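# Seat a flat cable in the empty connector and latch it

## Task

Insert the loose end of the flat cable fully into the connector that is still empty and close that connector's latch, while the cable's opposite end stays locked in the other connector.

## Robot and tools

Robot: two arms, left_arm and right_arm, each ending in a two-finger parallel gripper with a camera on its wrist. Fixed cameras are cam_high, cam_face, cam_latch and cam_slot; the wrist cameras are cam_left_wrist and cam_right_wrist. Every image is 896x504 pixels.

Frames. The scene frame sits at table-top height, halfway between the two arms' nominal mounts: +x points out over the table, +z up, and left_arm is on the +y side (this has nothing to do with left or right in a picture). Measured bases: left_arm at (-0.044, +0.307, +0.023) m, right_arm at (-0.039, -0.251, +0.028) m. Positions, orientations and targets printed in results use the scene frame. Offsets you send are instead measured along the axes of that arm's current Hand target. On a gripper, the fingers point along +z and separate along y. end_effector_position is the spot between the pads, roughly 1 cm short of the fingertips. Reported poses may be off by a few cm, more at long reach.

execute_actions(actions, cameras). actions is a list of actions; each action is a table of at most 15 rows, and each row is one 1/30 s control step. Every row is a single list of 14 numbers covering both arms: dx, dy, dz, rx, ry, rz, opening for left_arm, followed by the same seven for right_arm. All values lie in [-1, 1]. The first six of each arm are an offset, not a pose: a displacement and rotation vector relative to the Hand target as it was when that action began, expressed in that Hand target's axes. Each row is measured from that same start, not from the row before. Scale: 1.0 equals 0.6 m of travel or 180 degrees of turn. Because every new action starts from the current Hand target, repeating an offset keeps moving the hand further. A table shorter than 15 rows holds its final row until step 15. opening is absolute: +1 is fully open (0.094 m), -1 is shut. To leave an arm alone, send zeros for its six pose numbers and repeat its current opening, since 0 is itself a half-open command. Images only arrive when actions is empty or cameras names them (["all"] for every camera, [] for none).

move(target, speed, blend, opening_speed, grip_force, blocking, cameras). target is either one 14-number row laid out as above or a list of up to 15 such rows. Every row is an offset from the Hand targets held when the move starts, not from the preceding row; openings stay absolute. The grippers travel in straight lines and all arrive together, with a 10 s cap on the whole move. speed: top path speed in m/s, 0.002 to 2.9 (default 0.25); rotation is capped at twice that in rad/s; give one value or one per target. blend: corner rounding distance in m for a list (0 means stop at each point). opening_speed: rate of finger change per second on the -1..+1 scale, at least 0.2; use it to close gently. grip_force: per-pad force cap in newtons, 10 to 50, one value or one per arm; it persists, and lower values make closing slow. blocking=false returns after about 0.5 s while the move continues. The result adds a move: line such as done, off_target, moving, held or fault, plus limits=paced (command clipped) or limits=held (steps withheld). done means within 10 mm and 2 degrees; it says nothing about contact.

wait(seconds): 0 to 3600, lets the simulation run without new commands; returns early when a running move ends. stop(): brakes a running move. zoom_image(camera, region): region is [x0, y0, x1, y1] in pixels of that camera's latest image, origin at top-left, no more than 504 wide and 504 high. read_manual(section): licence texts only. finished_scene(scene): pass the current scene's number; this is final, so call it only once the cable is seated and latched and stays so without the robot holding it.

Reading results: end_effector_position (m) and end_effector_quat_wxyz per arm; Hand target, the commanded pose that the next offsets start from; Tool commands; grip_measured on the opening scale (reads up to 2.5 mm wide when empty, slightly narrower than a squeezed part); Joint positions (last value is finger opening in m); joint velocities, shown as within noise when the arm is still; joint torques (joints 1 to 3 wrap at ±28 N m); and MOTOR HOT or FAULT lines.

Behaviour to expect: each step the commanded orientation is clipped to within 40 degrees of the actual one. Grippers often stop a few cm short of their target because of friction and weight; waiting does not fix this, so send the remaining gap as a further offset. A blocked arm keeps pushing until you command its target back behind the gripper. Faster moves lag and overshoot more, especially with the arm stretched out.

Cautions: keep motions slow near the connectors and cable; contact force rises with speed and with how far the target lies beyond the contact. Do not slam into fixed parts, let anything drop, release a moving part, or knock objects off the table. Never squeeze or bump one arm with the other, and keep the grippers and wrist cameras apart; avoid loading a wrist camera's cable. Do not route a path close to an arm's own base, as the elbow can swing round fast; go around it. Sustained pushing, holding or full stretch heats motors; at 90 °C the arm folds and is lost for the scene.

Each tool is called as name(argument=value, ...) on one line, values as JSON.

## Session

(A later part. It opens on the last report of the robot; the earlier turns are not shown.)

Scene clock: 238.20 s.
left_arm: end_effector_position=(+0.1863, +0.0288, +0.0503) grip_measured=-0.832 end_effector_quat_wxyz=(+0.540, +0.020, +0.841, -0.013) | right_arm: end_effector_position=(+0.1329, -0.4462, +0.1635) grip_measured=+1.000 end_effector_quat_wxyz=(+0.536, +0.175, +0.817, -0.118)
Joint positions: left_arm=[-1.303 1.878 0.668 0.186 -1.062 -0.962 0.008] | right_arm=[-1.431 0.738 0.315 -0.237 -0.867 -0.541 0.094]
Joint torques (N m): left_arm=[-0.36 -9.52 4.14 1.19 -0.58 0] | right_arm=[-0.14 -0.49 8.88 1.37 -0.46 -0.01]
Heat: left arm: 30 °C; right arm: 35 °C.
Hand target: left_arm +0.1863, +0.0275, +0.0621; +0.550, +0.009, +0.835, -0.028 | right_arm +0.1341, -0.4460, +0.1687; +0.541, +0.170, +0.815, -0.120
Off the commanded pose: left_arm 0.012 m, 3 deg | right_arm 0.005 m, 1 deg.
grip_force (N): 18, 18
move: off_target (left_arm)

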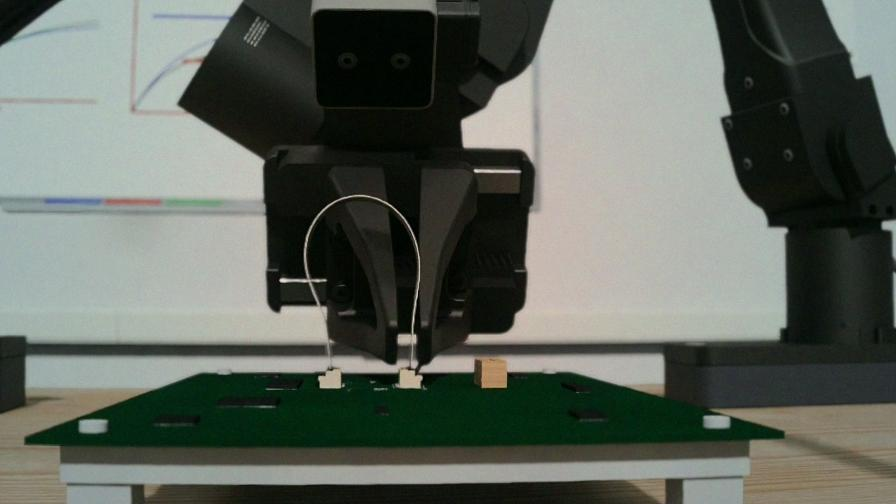

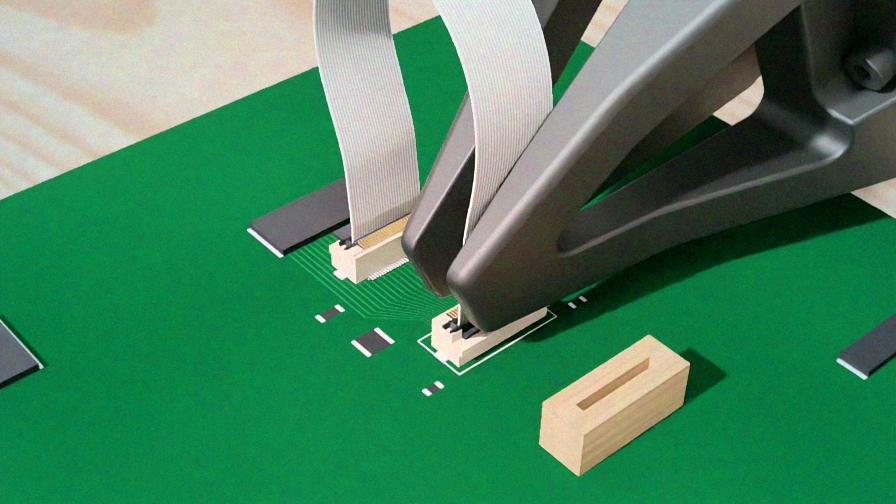

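move(target=[0.0277, 0.0085, 0.0094, -0.0071, 0.0053, 0.016, -0.83, 0, 0, 0, 0, 0, 0, 1], speed=0.03, cameras=["cam_latch", "cam_slot"])

zoom_image(camera="cam_latch", region=[390, 325, 440, 395])

zoom_image(camera="cam_slot", region=[420, 230, 560, 350])

Scene clock: 240.73 s.
left_arm: end_effector_position=(+0.1867, +0.0290, +0.0493) grip_measured=-0.832 end_effector_quat_wxyz=(+0.542, +0.019, +0.840, -0.012) | right_arm: end_effector_position=(+0.1329, -0.4462, +0.1635) grip_measured=+1.000 end_effector_quat_wxyz=(+0.536, +0.175, +0.817, -0.118)
Joint positions: left_arm=[-1.303 1.885 0.668 0.193 -1.067 -0.962 0.008] | right_arm=[-1.431 0.738 0.315 -0.237 -0.867 -0.541 0.094]
Joint torques (N m): left_arm=[-0.36 -5.59 4.23 1.09 -0.51 -0.01] | right_arm=[-0.12 -0.47 8.92 1.38 -0.46 -0.02]
Heat: left arm: 30 °C; right arm: 35 °C.
Hand target: left_arm +0.1852, +0.0320, +0.0445; +0.544, +0.024, +0.839, -0.004 | right_arm +0.1341, -0.4460, +0.1687; +0.541, +0.170, +0.815, -0.120
Off the commanded pose: left_arm 0.006 m, 1 deg | right_arm 0.005 m, 1 deg.
grip_force (N): 18, 18
move: done

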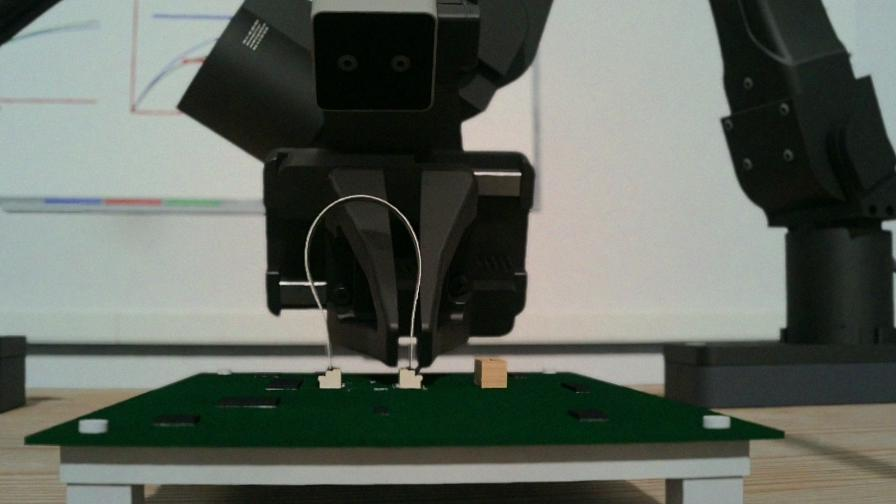

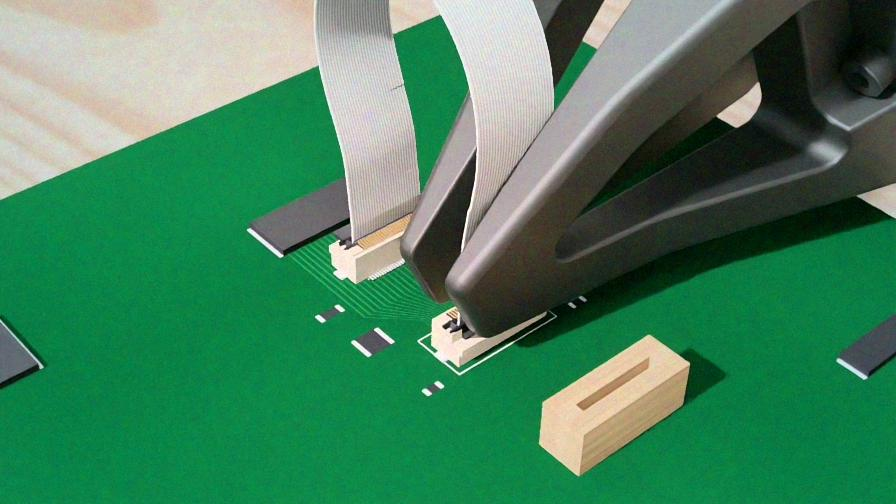

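Scaled by 7.200 from the camera's image (finer frame: 1280x720).

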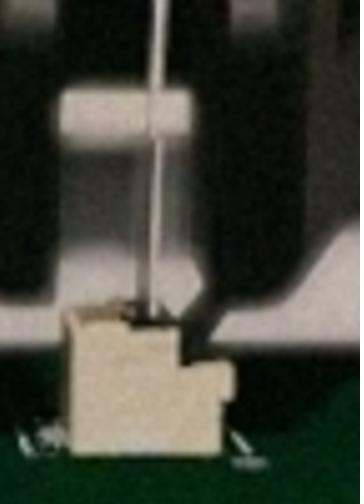

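Scaled by 3.600 from the camera's image (finer frame: 1280x720).

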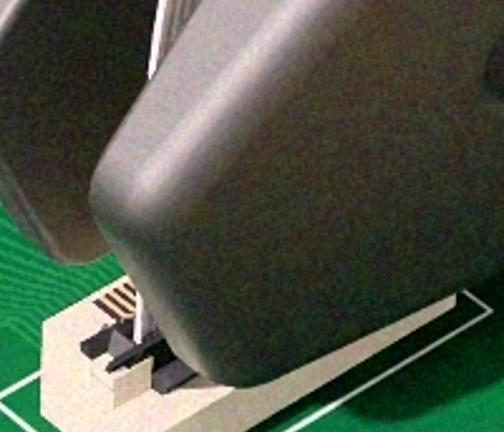

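move(target=[0.0029, 0.0009, 0.001, -0.0007, 0.0006, 0.0017, -0.83, 0, 0, 0, 0, 0, 0, 1], speed=0.03, cameras=["cam_latch", "cam_slot"])

zoom_image(camera="cam_latch", region=[390, 325, 440, 395])

zoom_image(camera="cam_slot", region=[420, 230, 560, 350])

Scene clock: 241.90 s.
left_arm: end_effector_position=(+0.1870, +0.0292, +0.0491) grip_measured=-0.832 end_effector_quat_wxyz=(+0.543, +0.018, +0.839, -0.011) | right_arm: end_effector_position=(+0.1329, -0.4462, +0.1635) grip_measured=+1.000 end_effector_quat_wxyz=(+0.536, +0.175, +0.817, -0.118)
Joint positions: left_arm=[-1.303 1.889 0.668 0.198 -1.071 -0.962 0.008] | right_arm=[-1.431 0.738 0.315 -0.237 -0.867 -0.541 0.094]
Joint torques (N m): left_arm=[-0.35 -5.56 4.21 1.03 -0.47 -0.01] | right_arm=[-0.1 -0.49 8.87 1.38 -0.47 -0.01]
Heat: left arm: 30 °C; right arm: 35 °C.
Hand target: left_arm +0.1850, +0.0326, +0.0427; +0.543, +0.026, +0.839, -0.002 | right_arm +0.1341, -0.4460, +0.1687; +0.541, +0.170, +0.815, -0.120
Off the commanded pose: left_arm 0.008 m, 1 deg | right_arm 0.005 m, 1 deg.
grip_force (N): 18, 18
move: done

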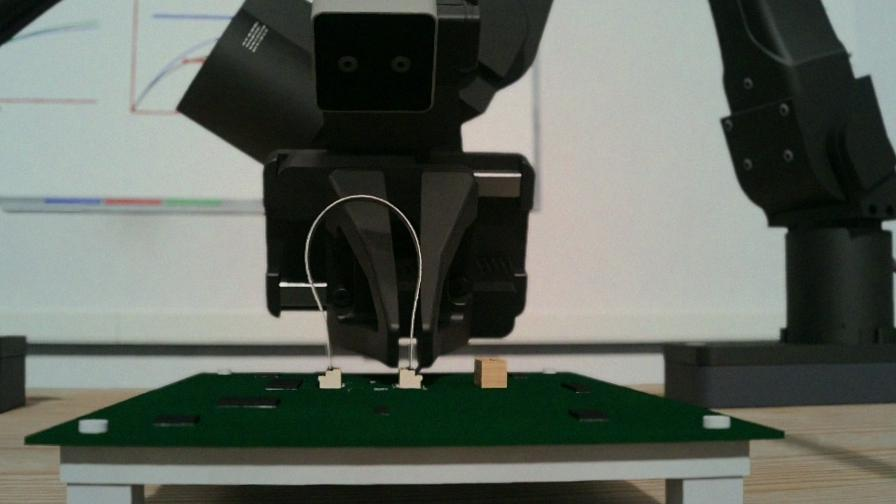

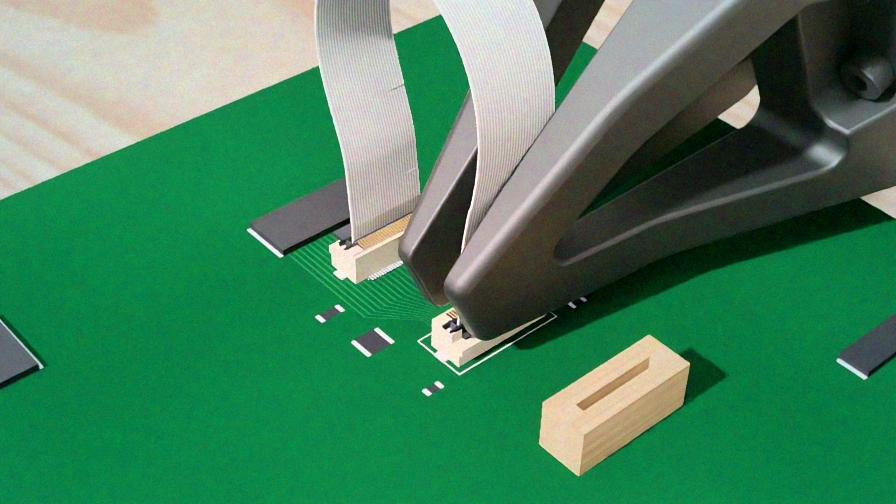

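Scaled by 7.200 from the camera's image (finer frame: 1280x720).

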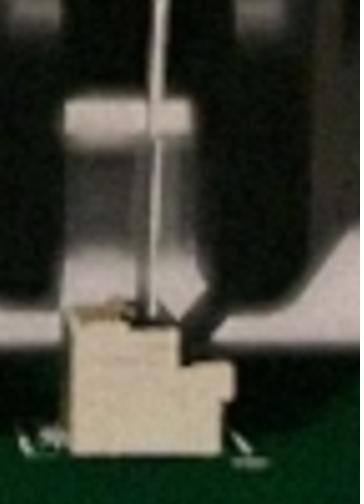

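Scaled by 3.600 from the camera's image (finer frame: 1280x720).

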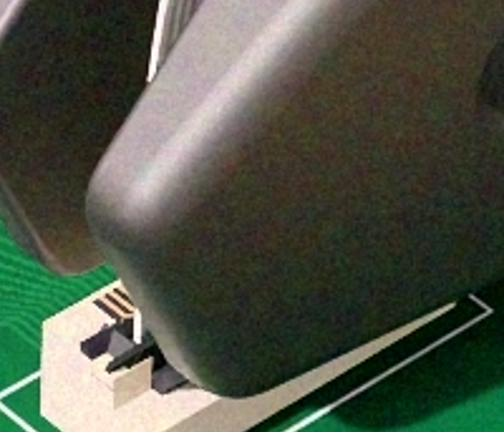

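move(target=[0.0042, 0.005, 0.0003, -0.0012, 0.0009, 0.0026, -0.83, 0, 0, 0, 0, 0, 0, 1], speed=0.03, cameras=["cam_latch", "cam_slot"])

zoom_image(camera="cam_latch", region=[390, 325, 440, 395])

zoom_image(camera="cam_slot", region=[420, 230, 560, 350])

Scene clock: 243.23 s.
left_arm: end_effector_position=(+0.1870, +0.0292, +0.0491) grip_measured=-0.832 end_effector_quat_wxyz=(+0.543, +0.018, +0.839, -0.011) | right_arm: end_effector_position=(+0.1329, -0.4462, +0.1635) grip_measured=+1.000 end_effector_quat_wxyz=(+0.536, +0.175, +0.817, -0.118)
Joint positions: left_arm=[-1.303 1.889 0.668 0.198 -1.071 -0.962 0.008] | right_arm=[-1.431 0.738 0.315 -0.237 -0.867 -0.541 0.094]
Joint torques (N m): left_arm=[-0.34 -5.46 3.34 1.05 -0.46 0.01] | right_arm=[-0.08 -0.49 8.91 1.39 -0.47 0]
Heat: left arm: 30 °C; right arm: 35 °C.
Hand target: left_arm +0.1843, +0.0357, +0.0404; +0.542, +0.028, +0.840, +0.002 | right_arm +0.1341, -0.4460, +0.1687; +0.541, +0.170, +0.815, -0.120
Off the commanded pose: left_arm 0.011 m, 2 deg | right_arm 0.005 m, 1 deg.
grip_force (N): 18, 18
move: off_target (left_arm)

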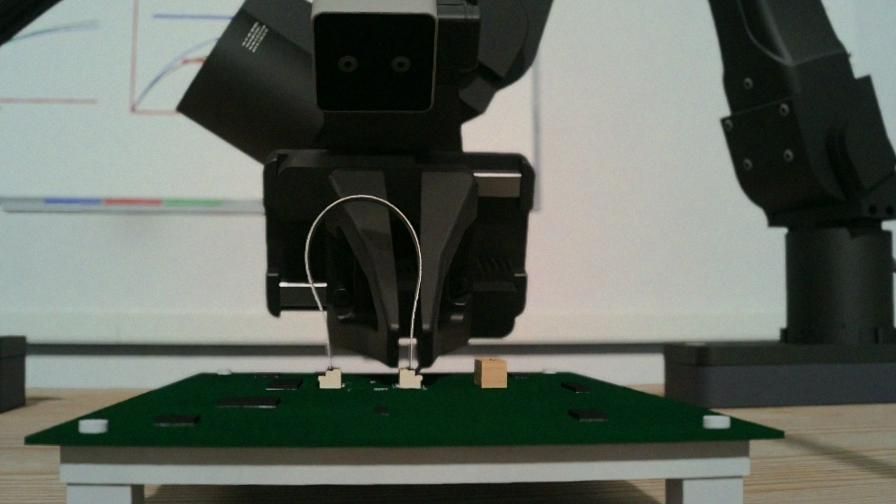

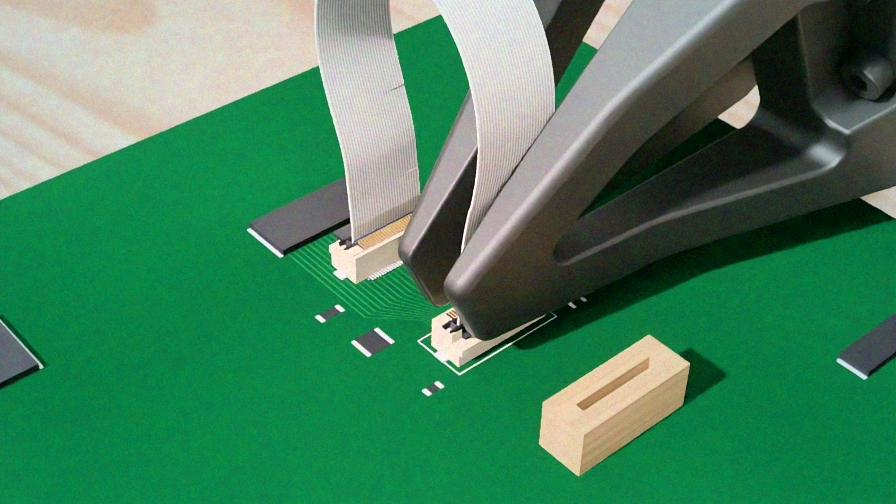

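Scaled by 7.200 from the camera's image (finer frame: 1280x720).

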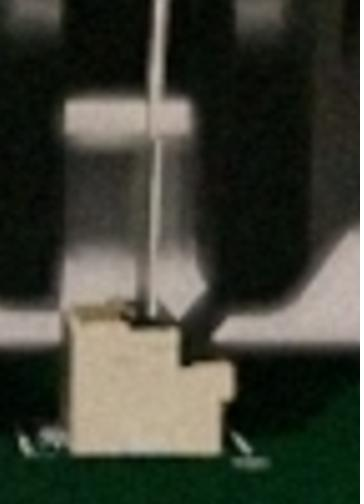

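Scaled by 3.600 from the camera's image (finer frame: 1280x720).

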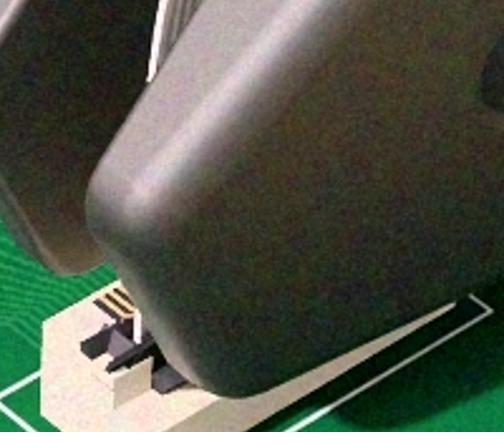

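move(target=[0.0042, 0.005, 0.0003, -0.0012, 0.0009, 0.0026, -0.83, 0, 0, 0, 0, 0, 0, 1], speed=0.03, cameras=["cam_latch", "cam_slot"])

zoom_image(camera="cam_latch", region=[390, 325, 440, 395])

zoom_image(camera="cam_slot", region=[420, 230, 560, 350])

Scene clock: 244.43 s.
left_arm: end_effector_position=(+0.1866, +0.0309, +0.0476) grip_measured=-0.832 end_effector_quat_wxyz=(+0.544, +0.017, +0.839, -0.012) | right_arm: end_effector_position=(+0.1329, -0.4462, +0.1635) grip_measured=+1.000 end_effector_quat_wxyz=(+0.536, +0.175, +0.817, -0.118)
Joint positions: left_arm=[-1.303 1.89 0.658 0.212 -1.071 -0.962 0.008] | right_arm=[-1.431 0.738 0.315 -0.237 -0.867 -0.541 0.094]
Joint torques (N m): left_arm=[-0.34 -5.39 3.41 0.92 -0.47 -0.02] | right_arm=[-0.08 -0.44 8.91 1.37 -0.47 0]
Heat: left arm: 30 °C; right arm: 35 °C.
Hand target: left_arm +0.1836, +0.0387, +0.0381; +0.541, +0.030, +0.841, +0.006 | right_arm +0.1341, -0.4460, +0.1687; +0.541, +0.170, +0.815, -0.120
Off the commanded pose: left_arm 0.013 m, 3 deg | right_arm 0.005 m, 1 deg.
grip_force (N): 18, 18
move: off_target (left_arm)

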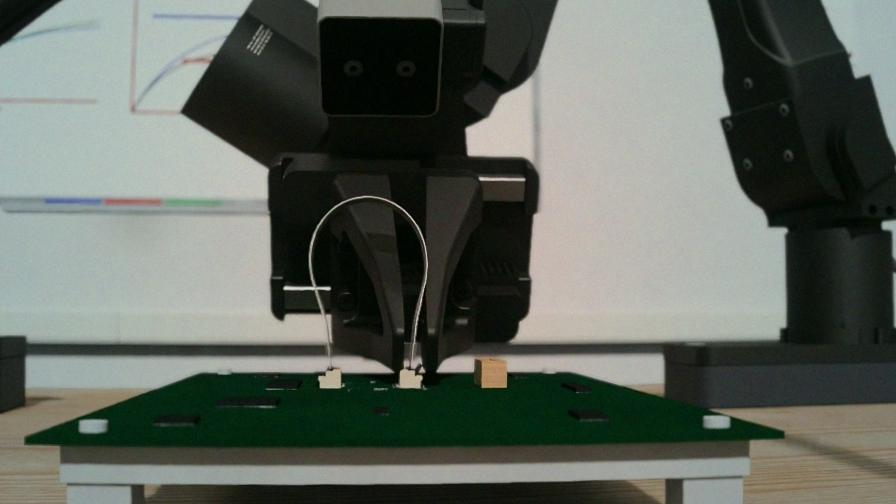

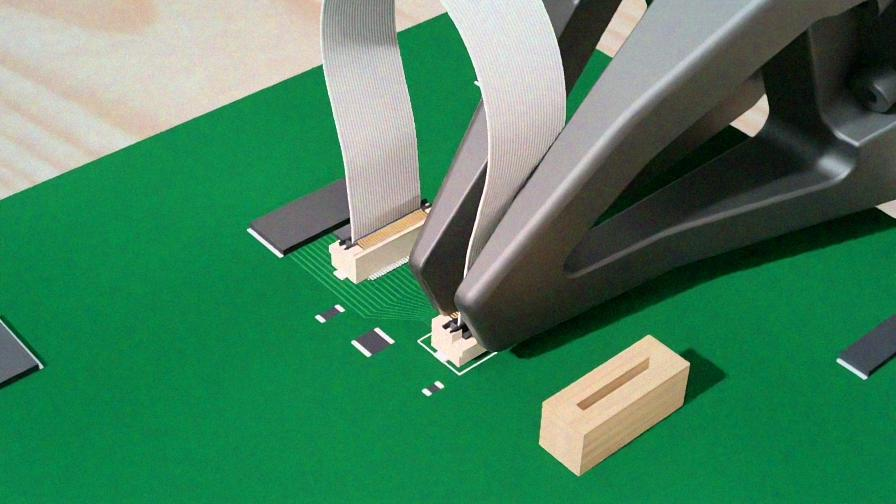

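Scaled by 7.200 from the camera's image (finer frame: 1280x720).

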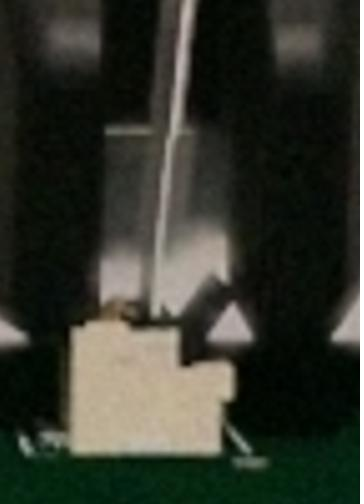

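Scaled by 3.600 from the camera's image (finer frame: 1280x720).

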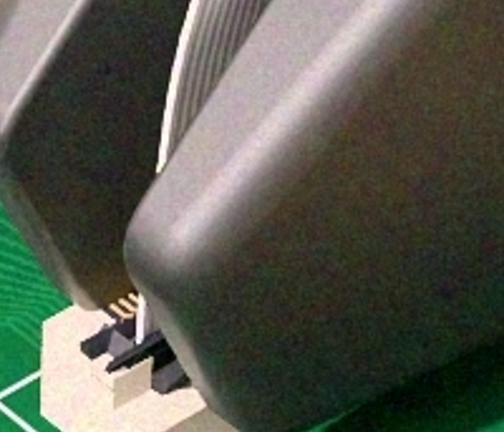

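move(target=[[-0.0321, -0.0071, -0.0119, 0.0081, -0.0061, -0.0184, -0.83, 0, 0, 0, 0, 0, 0, 1], [-0.0391, -0.0165, -0.0118, 0.0136, -0.0101, -0.0307, -0.83, 0, 0, 0, 0, 0, 0, 1]], speed=0.04, cameras=["cam_latch", "cam_slot"])

zoom_image(camera="cam_latch", region=[390, 325, 440, 395])

zoom_image(camera="cam_slot", region=[420, 230, 560, 350])

Scene clock: 249.27 s.
left_arm: end_effector_position=(+0.1863, +0.0286, +0.0505) grip_measured=-0.832 end_effector_quat_wxyz=(+0.543, +0.012, +0.839, -0.025) | right_arm: end_effector_position=(+0.1329, -0.4462, +0.1635) grip_measured=+1.000 end_effector_quat_wxyz=(+0.536, +0.175, +0.817, -0.118)
Joint positions: left_arm=[-1.303 1.877 0.65 0.234 -1.062 -0.962 0.008] | right_arm=[-1.431 0.738 0.315 -0.237 -0.867 -0.541 0.094]
Joint torques (N m): left_arm=[-0.32 -9.4 4.1 1.2 -0.57 -0.03] | right_arm=[-0.1 -0.53 8.92 1.37 -0.47 -0.02]
Heat: left arm: 30 °C; right arm: 35 °C.
Hand target: left_arm +0.1865, +0.0277, +0.0620; +0.553, +0.001, +0.832, -0.039 | right_arm +0.1341, -0.4460, +0.1687; +0.541, +0.170, +0.815, -0.120
Off the commanded pose: left_arm 0.011 m, 2 deg | right_arm 0.005 m, 1 deg.
grip_force (N): 18, 18
move: off_target (left_arm)

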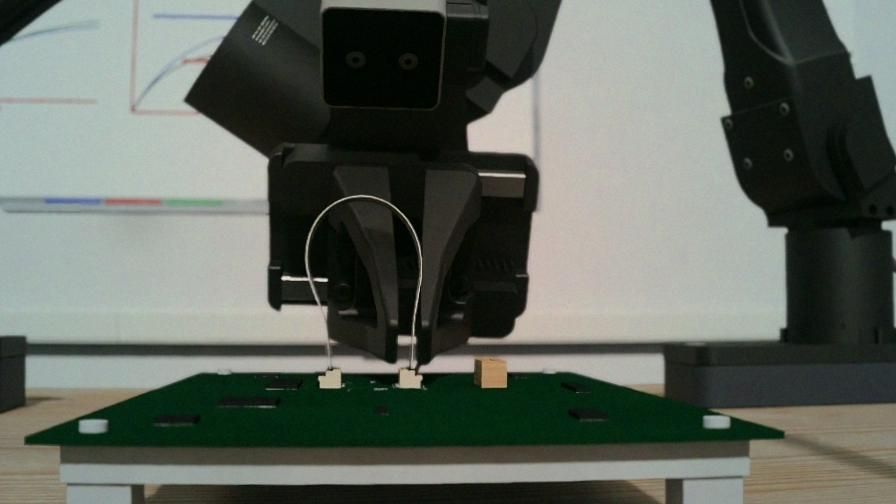

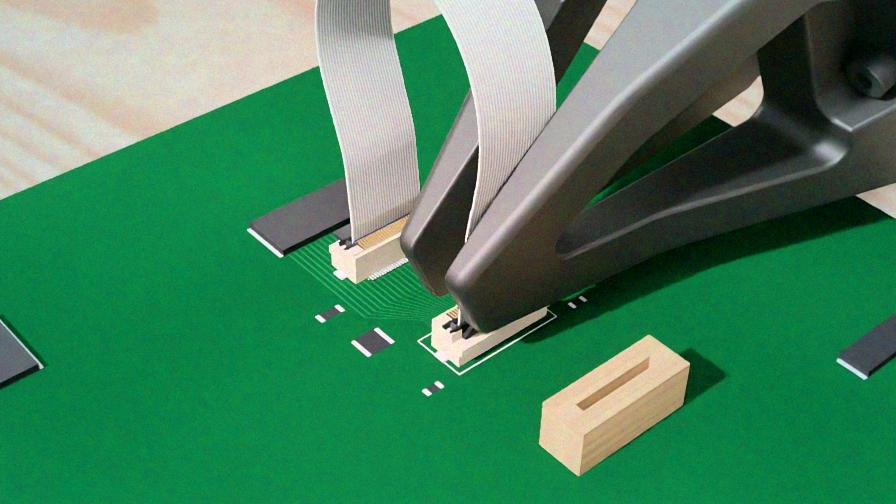

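Scaled by 7.200 from the camera's image (finer frame: 1280x720).

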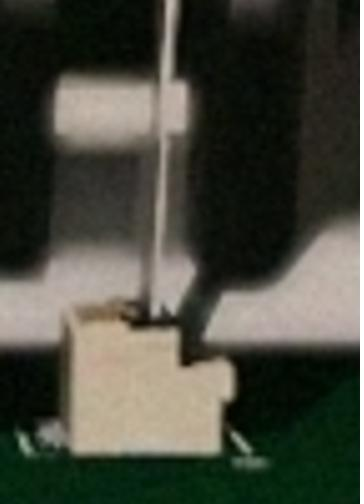

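Scaled by 3.600 from the camera's image (finer frame: 1280x720).

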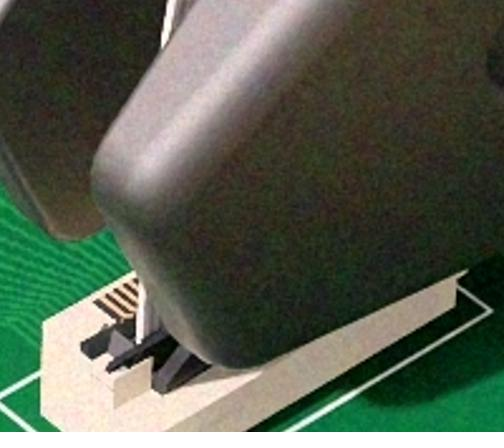

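move(target=[[-0.0027, -0.0006, -0.0009, 0.0007, -0.0005, -0.0015, -0.83, 0, 0, 0, 0, 0, 0, 1], [-0.0038, -0.0021, -0.0008, 0.0015, -0.0011, -0.0035, -0.83, 0, 0, 0, 0, 0, 0, 1]], speed=0.04, cameras=["cam_latch", "cam_slot"])

zoom_image(camera="cam_latch", region=[390, 325, 440, 395])

zoom_image(camera="cam_slot", region=[420, 230, 560, 350])

Scene clock: 251.20 s.
left_arm: end_effector_position=(+0.1864, +0.0282, +0.0508) grip_measured=-0.832 end_effector_quat_wxyz=(+0.544, +0.011, +0.839, -0.026) | right_arm: end_effector_position=(+0.1329, -0.4462, +0.1635) grip_measured=+1.000 end_effector_quat_wxyz=(+0.536, +0.175, +0.817, -0.118)
Joint positions: left_arm=[-1.303 1.877 0.65 0.237 -1.062 -0.962 0.008] | right_arm=[-1.431 0.738 0.315 -0.237 -0.867 -0.541 0.094]
Joint torques (N m): left_arm=[-0.21 -9.83 4.01 1.28 -0.56 0] | right_arm=[-0.1 -0.5 8.88 1.36 -0.46 -0.01]
Heat: left arm: 30 °C; right arm: 35 °C.
Hand target: left_arm +0.1869, +0.0266, +0.0643; +0.554, -0.002, +0.831, -0.044 | right_arm +0.1341, -0.4460, +0.1687; +0.541, +0.170, +0.815, -0.120
Off the commanded pose: left_arm 0.014 m, 3 deg | right_arm 0.005 m, 1 deg.
grip_force (N): 18, 18
move: off_target (left_arm)

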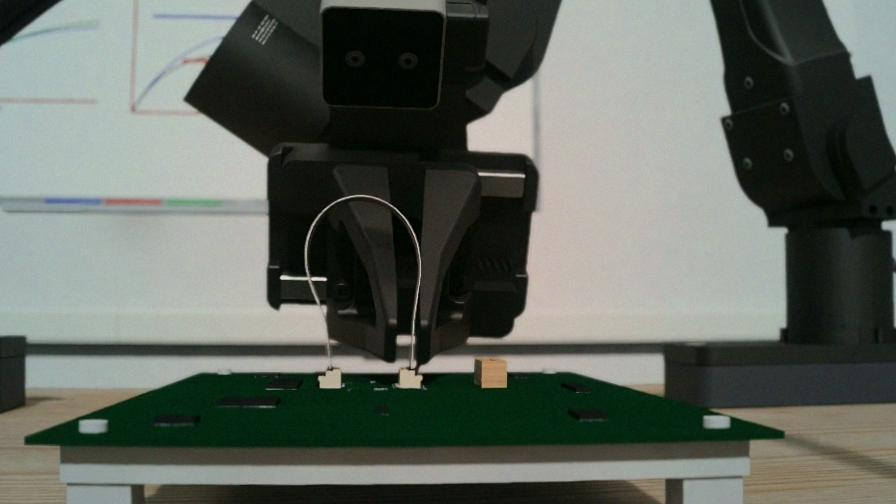

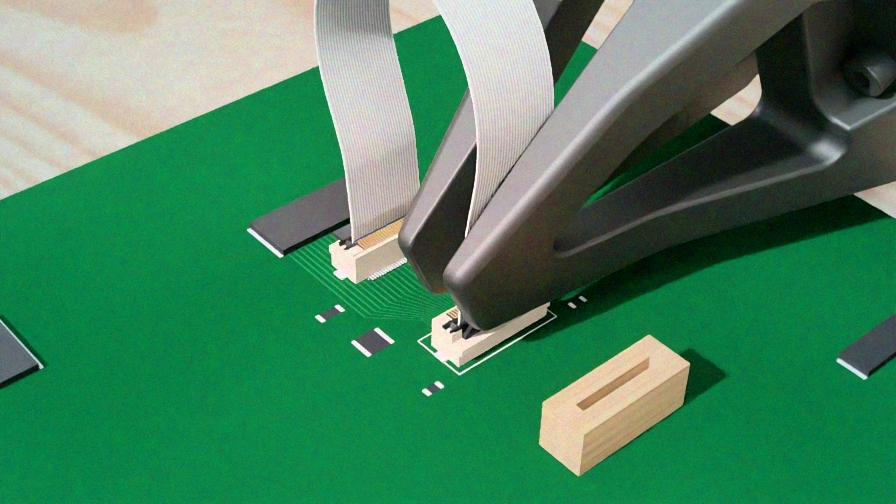

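Scaled by 7.200 from the camera's image (finer frame: 1280x720).

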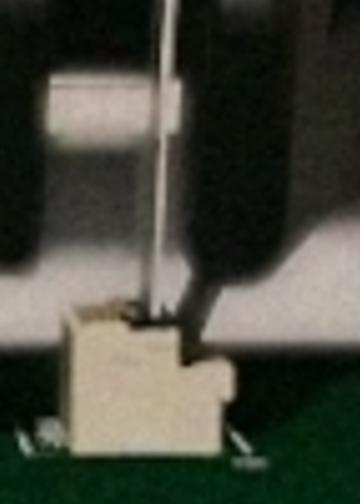

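Scaled by 3.600 from the camera's image (finer frame: 1280x720).

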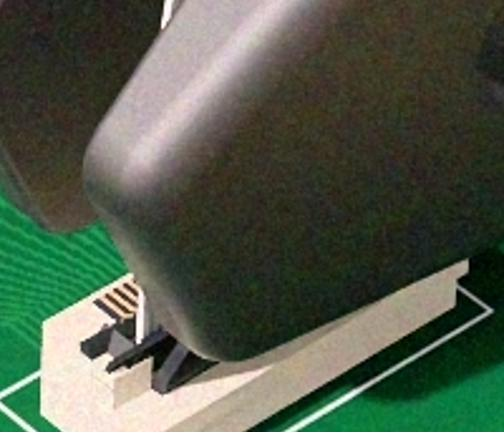

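move(target=[0.0431, 0.0206, 0.0122, -0.0138, 0.0103, 0.0312, -0.83, 0, 0, 0, 0, 0, 0, 1], speed=0.04, cameras=["cam_latch", "cam_slot"])

zoom_image(camera="cam_latch", region=[390, 325, 440, 395])

zoom_image(camera="cam_slot", region=[420, 230, 560, 350])

Scene clock: 254.53 s.
left_arm: end_effector_position=(+0.1868, +0.0306, +0.0470) grip_measured=-0.832 end_effector_quat_wxyz=(+0.547, +0.013, +0.837, -0.017) | right_arm: end_effector_position=(+0.1329, -0.4462, +0.1635) grip_measured=+1.000 end_effector_quat_wxyz=(+0.536, +0.175, +0.817, -0.118)
Joint positions: left_arm=[-1.305 1.897 0.65 0.242 -1.076 -0.962 0.008] | right_arm=[-1.431 0.738 0.315 -0.237 -0.867 -0.541 0.094]
Joint torques (N m): left_arm=[-0.28 -5.15 4.14 0.82 -0.38 0] | right_arm=[-0.08 -0.42 8.91 1.37 -0.48 -0.01]
Heat: left arm: 30 °C; right arm: 35 °C.
Hand target: left_arm +0.1841, +0.0370, +0.0367; +0.542, +0.027, +0.840, +0.001 | right_arm +0.1341, -0.4460, +0.1687; +0.541, +0.170, +0.815, -0.120
Off the commanded pose: left_arm 0.012 m, 3 deg | right_arm 0.005 m, 1 deg.
grip_force (N): 18, 18
move: off_target (left_arm)

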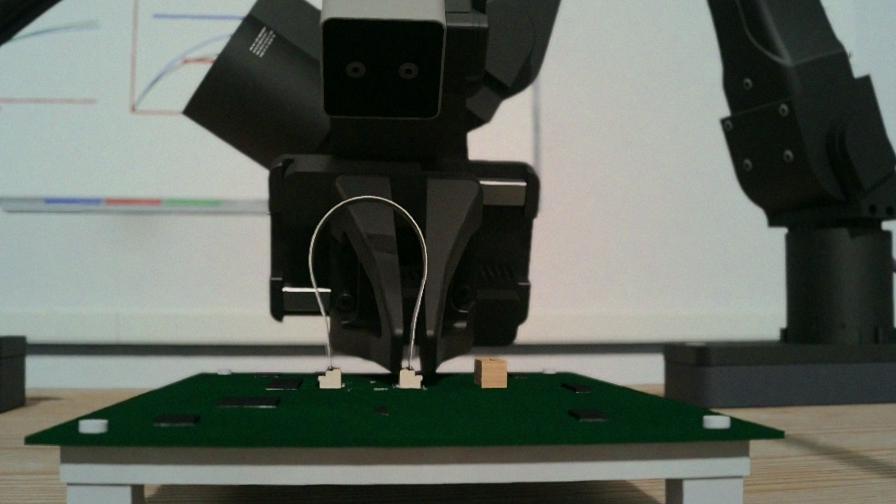

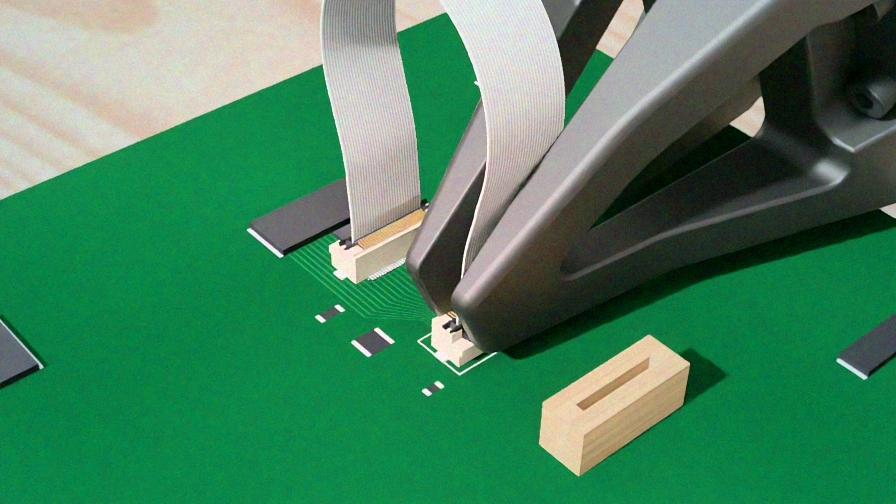

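Scaled by 7.200 from the camera's image (finer frame: 1280x720).

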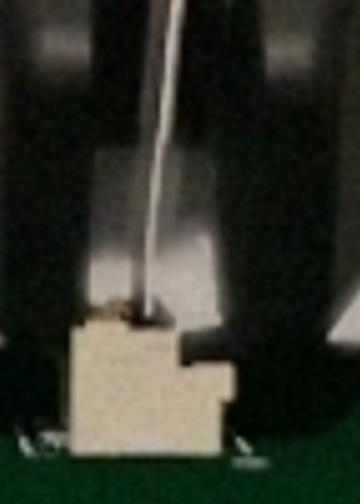

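Scaled by 3.600 from the camera's image (finer frame: 1280x720).

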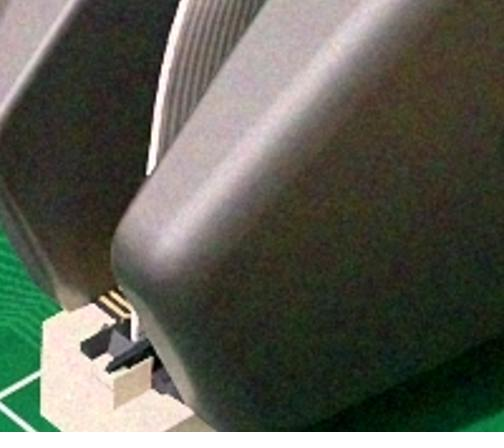

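move(target=[-0.037, -0.009, -0.0135, 0.0094, -0.0071, -0.0212, -0.75, 0, 0, 0, 0, 0, 0, 1], speed=0.04, cameras=["cam_latch", "cam_slot"])

zoom_image(camera="cam_latch", region=[390, 325, 440, 395])

zoom_image(camera="cam_slot", region=[420, 230, 560, 350])

Scene clock: 257.60 s.
left_arm: end_effector_position=(+0.1862, +0.0283, +0.0510) grip_measured=-0.753 end_effector_quat_wxyz=(+0.544, +0.011, +0.838, -0.026) | right_arm: end_effector_position=(+0.1329, -0.4462, +0.1635) grip_measured=+1.000 end_effector_quat_wxyz=(+0.536, +0.175, +0.817, -0.118)
Joint positions: left_arm=[-1.305 1.877 0.65 0.236 -1.064 -0.962 0.012] | right_arm=[-1.431 0.738 0.315 -0.237 -0.867 -0.541 0.094]
Joint torques (N m): left_arm=[-0.23 -9.48 3.96 0.95 -0.54 0.01] | right_arm=[-0.06 -0.44 8.87 1.37 -0.47 -0.01]
Heat: left arm: 30 °C; right arm: 35 °C.
Hand target: left_arm +0.1856, +0.0308, +0.0601; +0.550, +0.007, +0.834, -0.030 | right_arm +0.1341, -0.4460, +0.1687; +0.541, +0.170, +0.815, -0.120
Off the commanded pose: left_arm 0.009 m, 1 deg | right_arm 0.005 m, 1 deg.
grip_force (N): 18, 18
move: done

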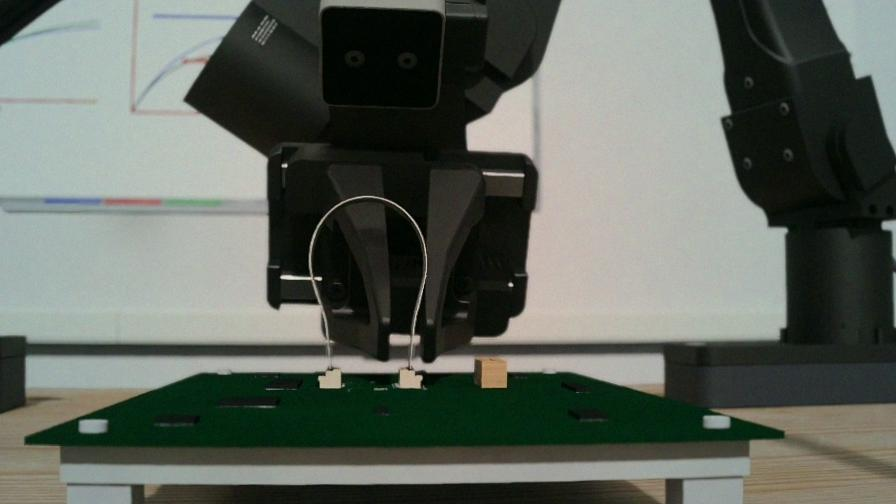

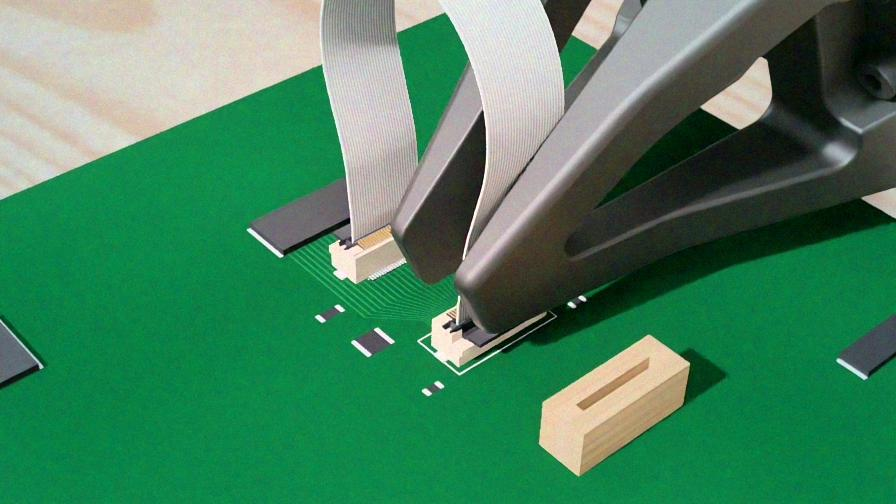

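Scaled by 7.200 from the camera's image (finer frame: 1280x720).

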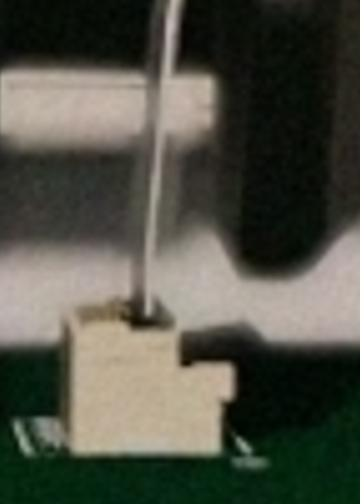

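Scaled by 3.600 from the camera's image (finer frame: 1280x720).

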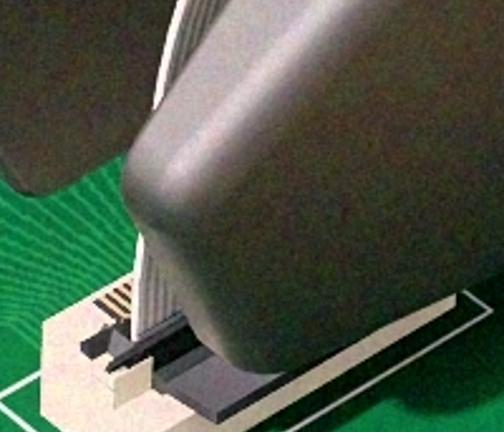

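zoom_image(camera="cam_latch", region=[310, 350, 350, 390])

zoom_image(camera="cam_latch", region=[392, 350, 432, 390])

zoom_image(camera="cam_slot", region=[430, 280, 520, 350])

Scaled by 12.600 from the camera's image (finer frame: 1280x720).

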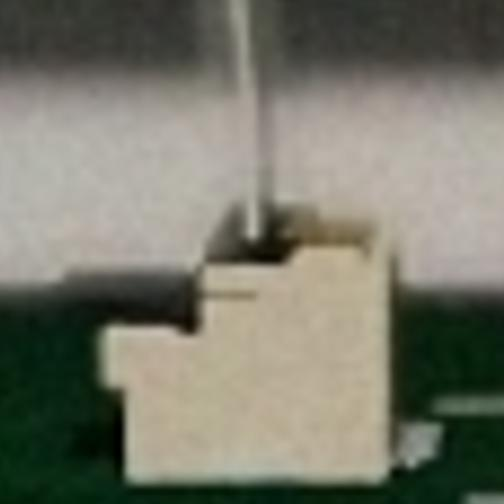

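Scaled by 12.600 from the camera's image (finer frame: 1280x720).

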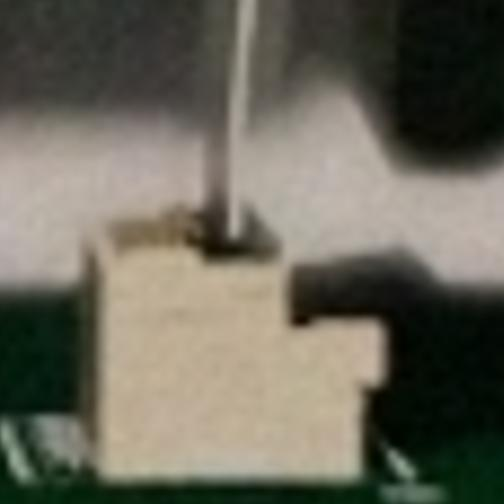

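Scaled by 5.600 from the camera's image (finer frame: 1280x720).

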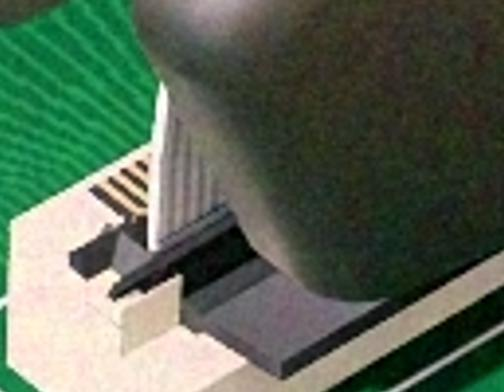

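move(target=[[0, 0, 0, 0, 0, 0, -0.92, 0, 0, 0, 0, 0, 0, 1], [0.0456, 0.0161, 0.0148, -0.0125, 0.0094, 0.0284, -0.92, 0, 0, 0, 0, 0, 0, 1]], speed=0.04, cameras=["cam_latch", "cam_slot"])

zoom_image(camera="cam_latch", region=[390, 325, 440, 395])

zoom_image(camera="cam_slot", region=[420, 230, 560, 350])

Scene clock: 263.87 s.
left_arm: end_effector_position=(+0.1857, +0.0300, +0.0477) grip_measured=-0.918 end_effector_quat_wxyz=(+0.552, +0.013, +0.833, -0.016) | right_arm: end_effector_position=(+0.1329, -0.4462, +0.1635) grip_measured=+1.000 end_effector_quat_wxyz=(+0.536, +0.175, +0.817, -0.118)
Joint positions: left_arm=[-1.312 1.904 0.65 0.25 -1.091 -0.962 0.004] | right_arm=[-1.431 0.738 0.315 -0.237 -0.867 -0.541 0.094]
Joint torques (N m): left_arm=[0.24 -4.56 4.11 0.6 -0.27 -0.02] | right_arm=[-0.14 -0.51 8.91 1.39 -0.47 -0.02]
Heat: left arm: 30 °C; right arm: 35 °C.
Hand target: left_arm +0.1834, +0.0393, +0.0311; +0.539, +0.034, +0.842, +0.011 | right_arm +0.1341, -0.4460, +0.1687; +0.541, +0.170, +0.815, -0.120
Off the commanded pose: left_arm 0.019 m, 4 deg | right_arm 0.005 m, 1 deg.
grip_force (N): 18, 18
move: off_target (left_arm)

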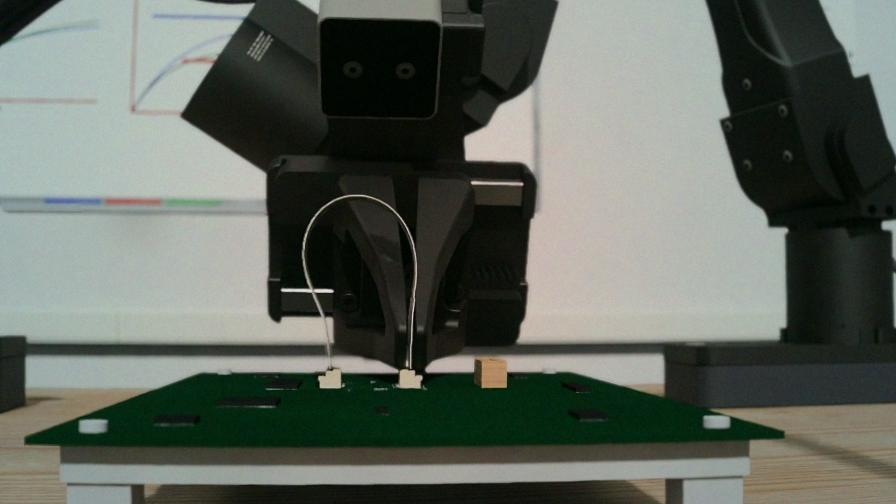

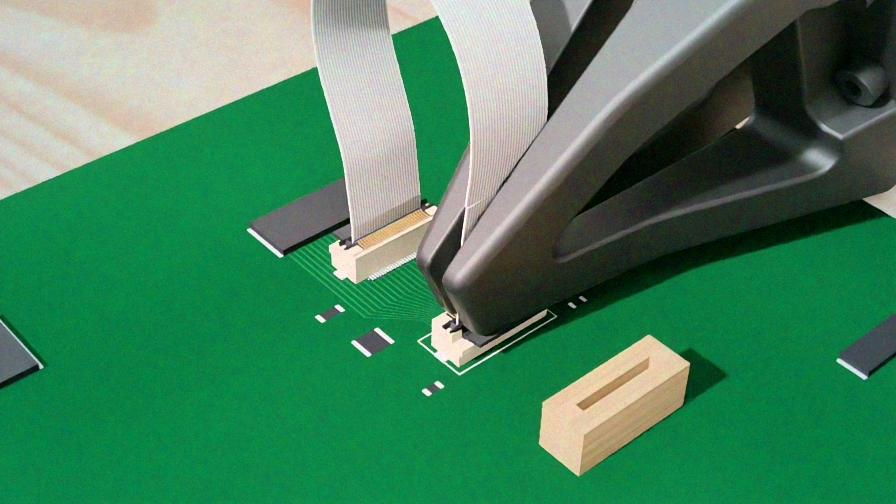

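Scaled by 7.200 from the camera's image (finer frame: 1280x720).

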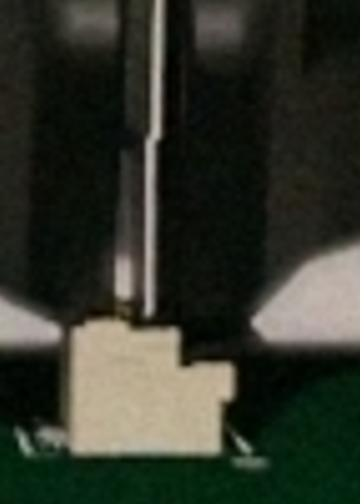

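Scaled by 3.600 from the camera's image (finer frame: 1280x720).

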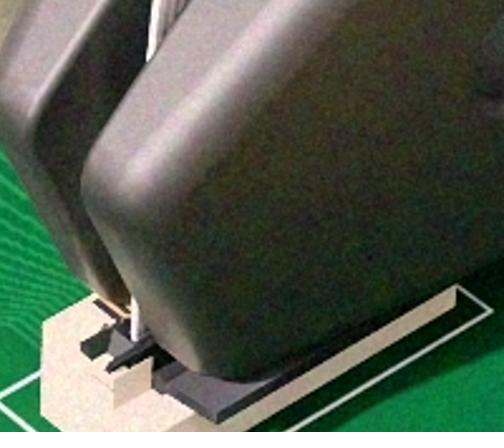

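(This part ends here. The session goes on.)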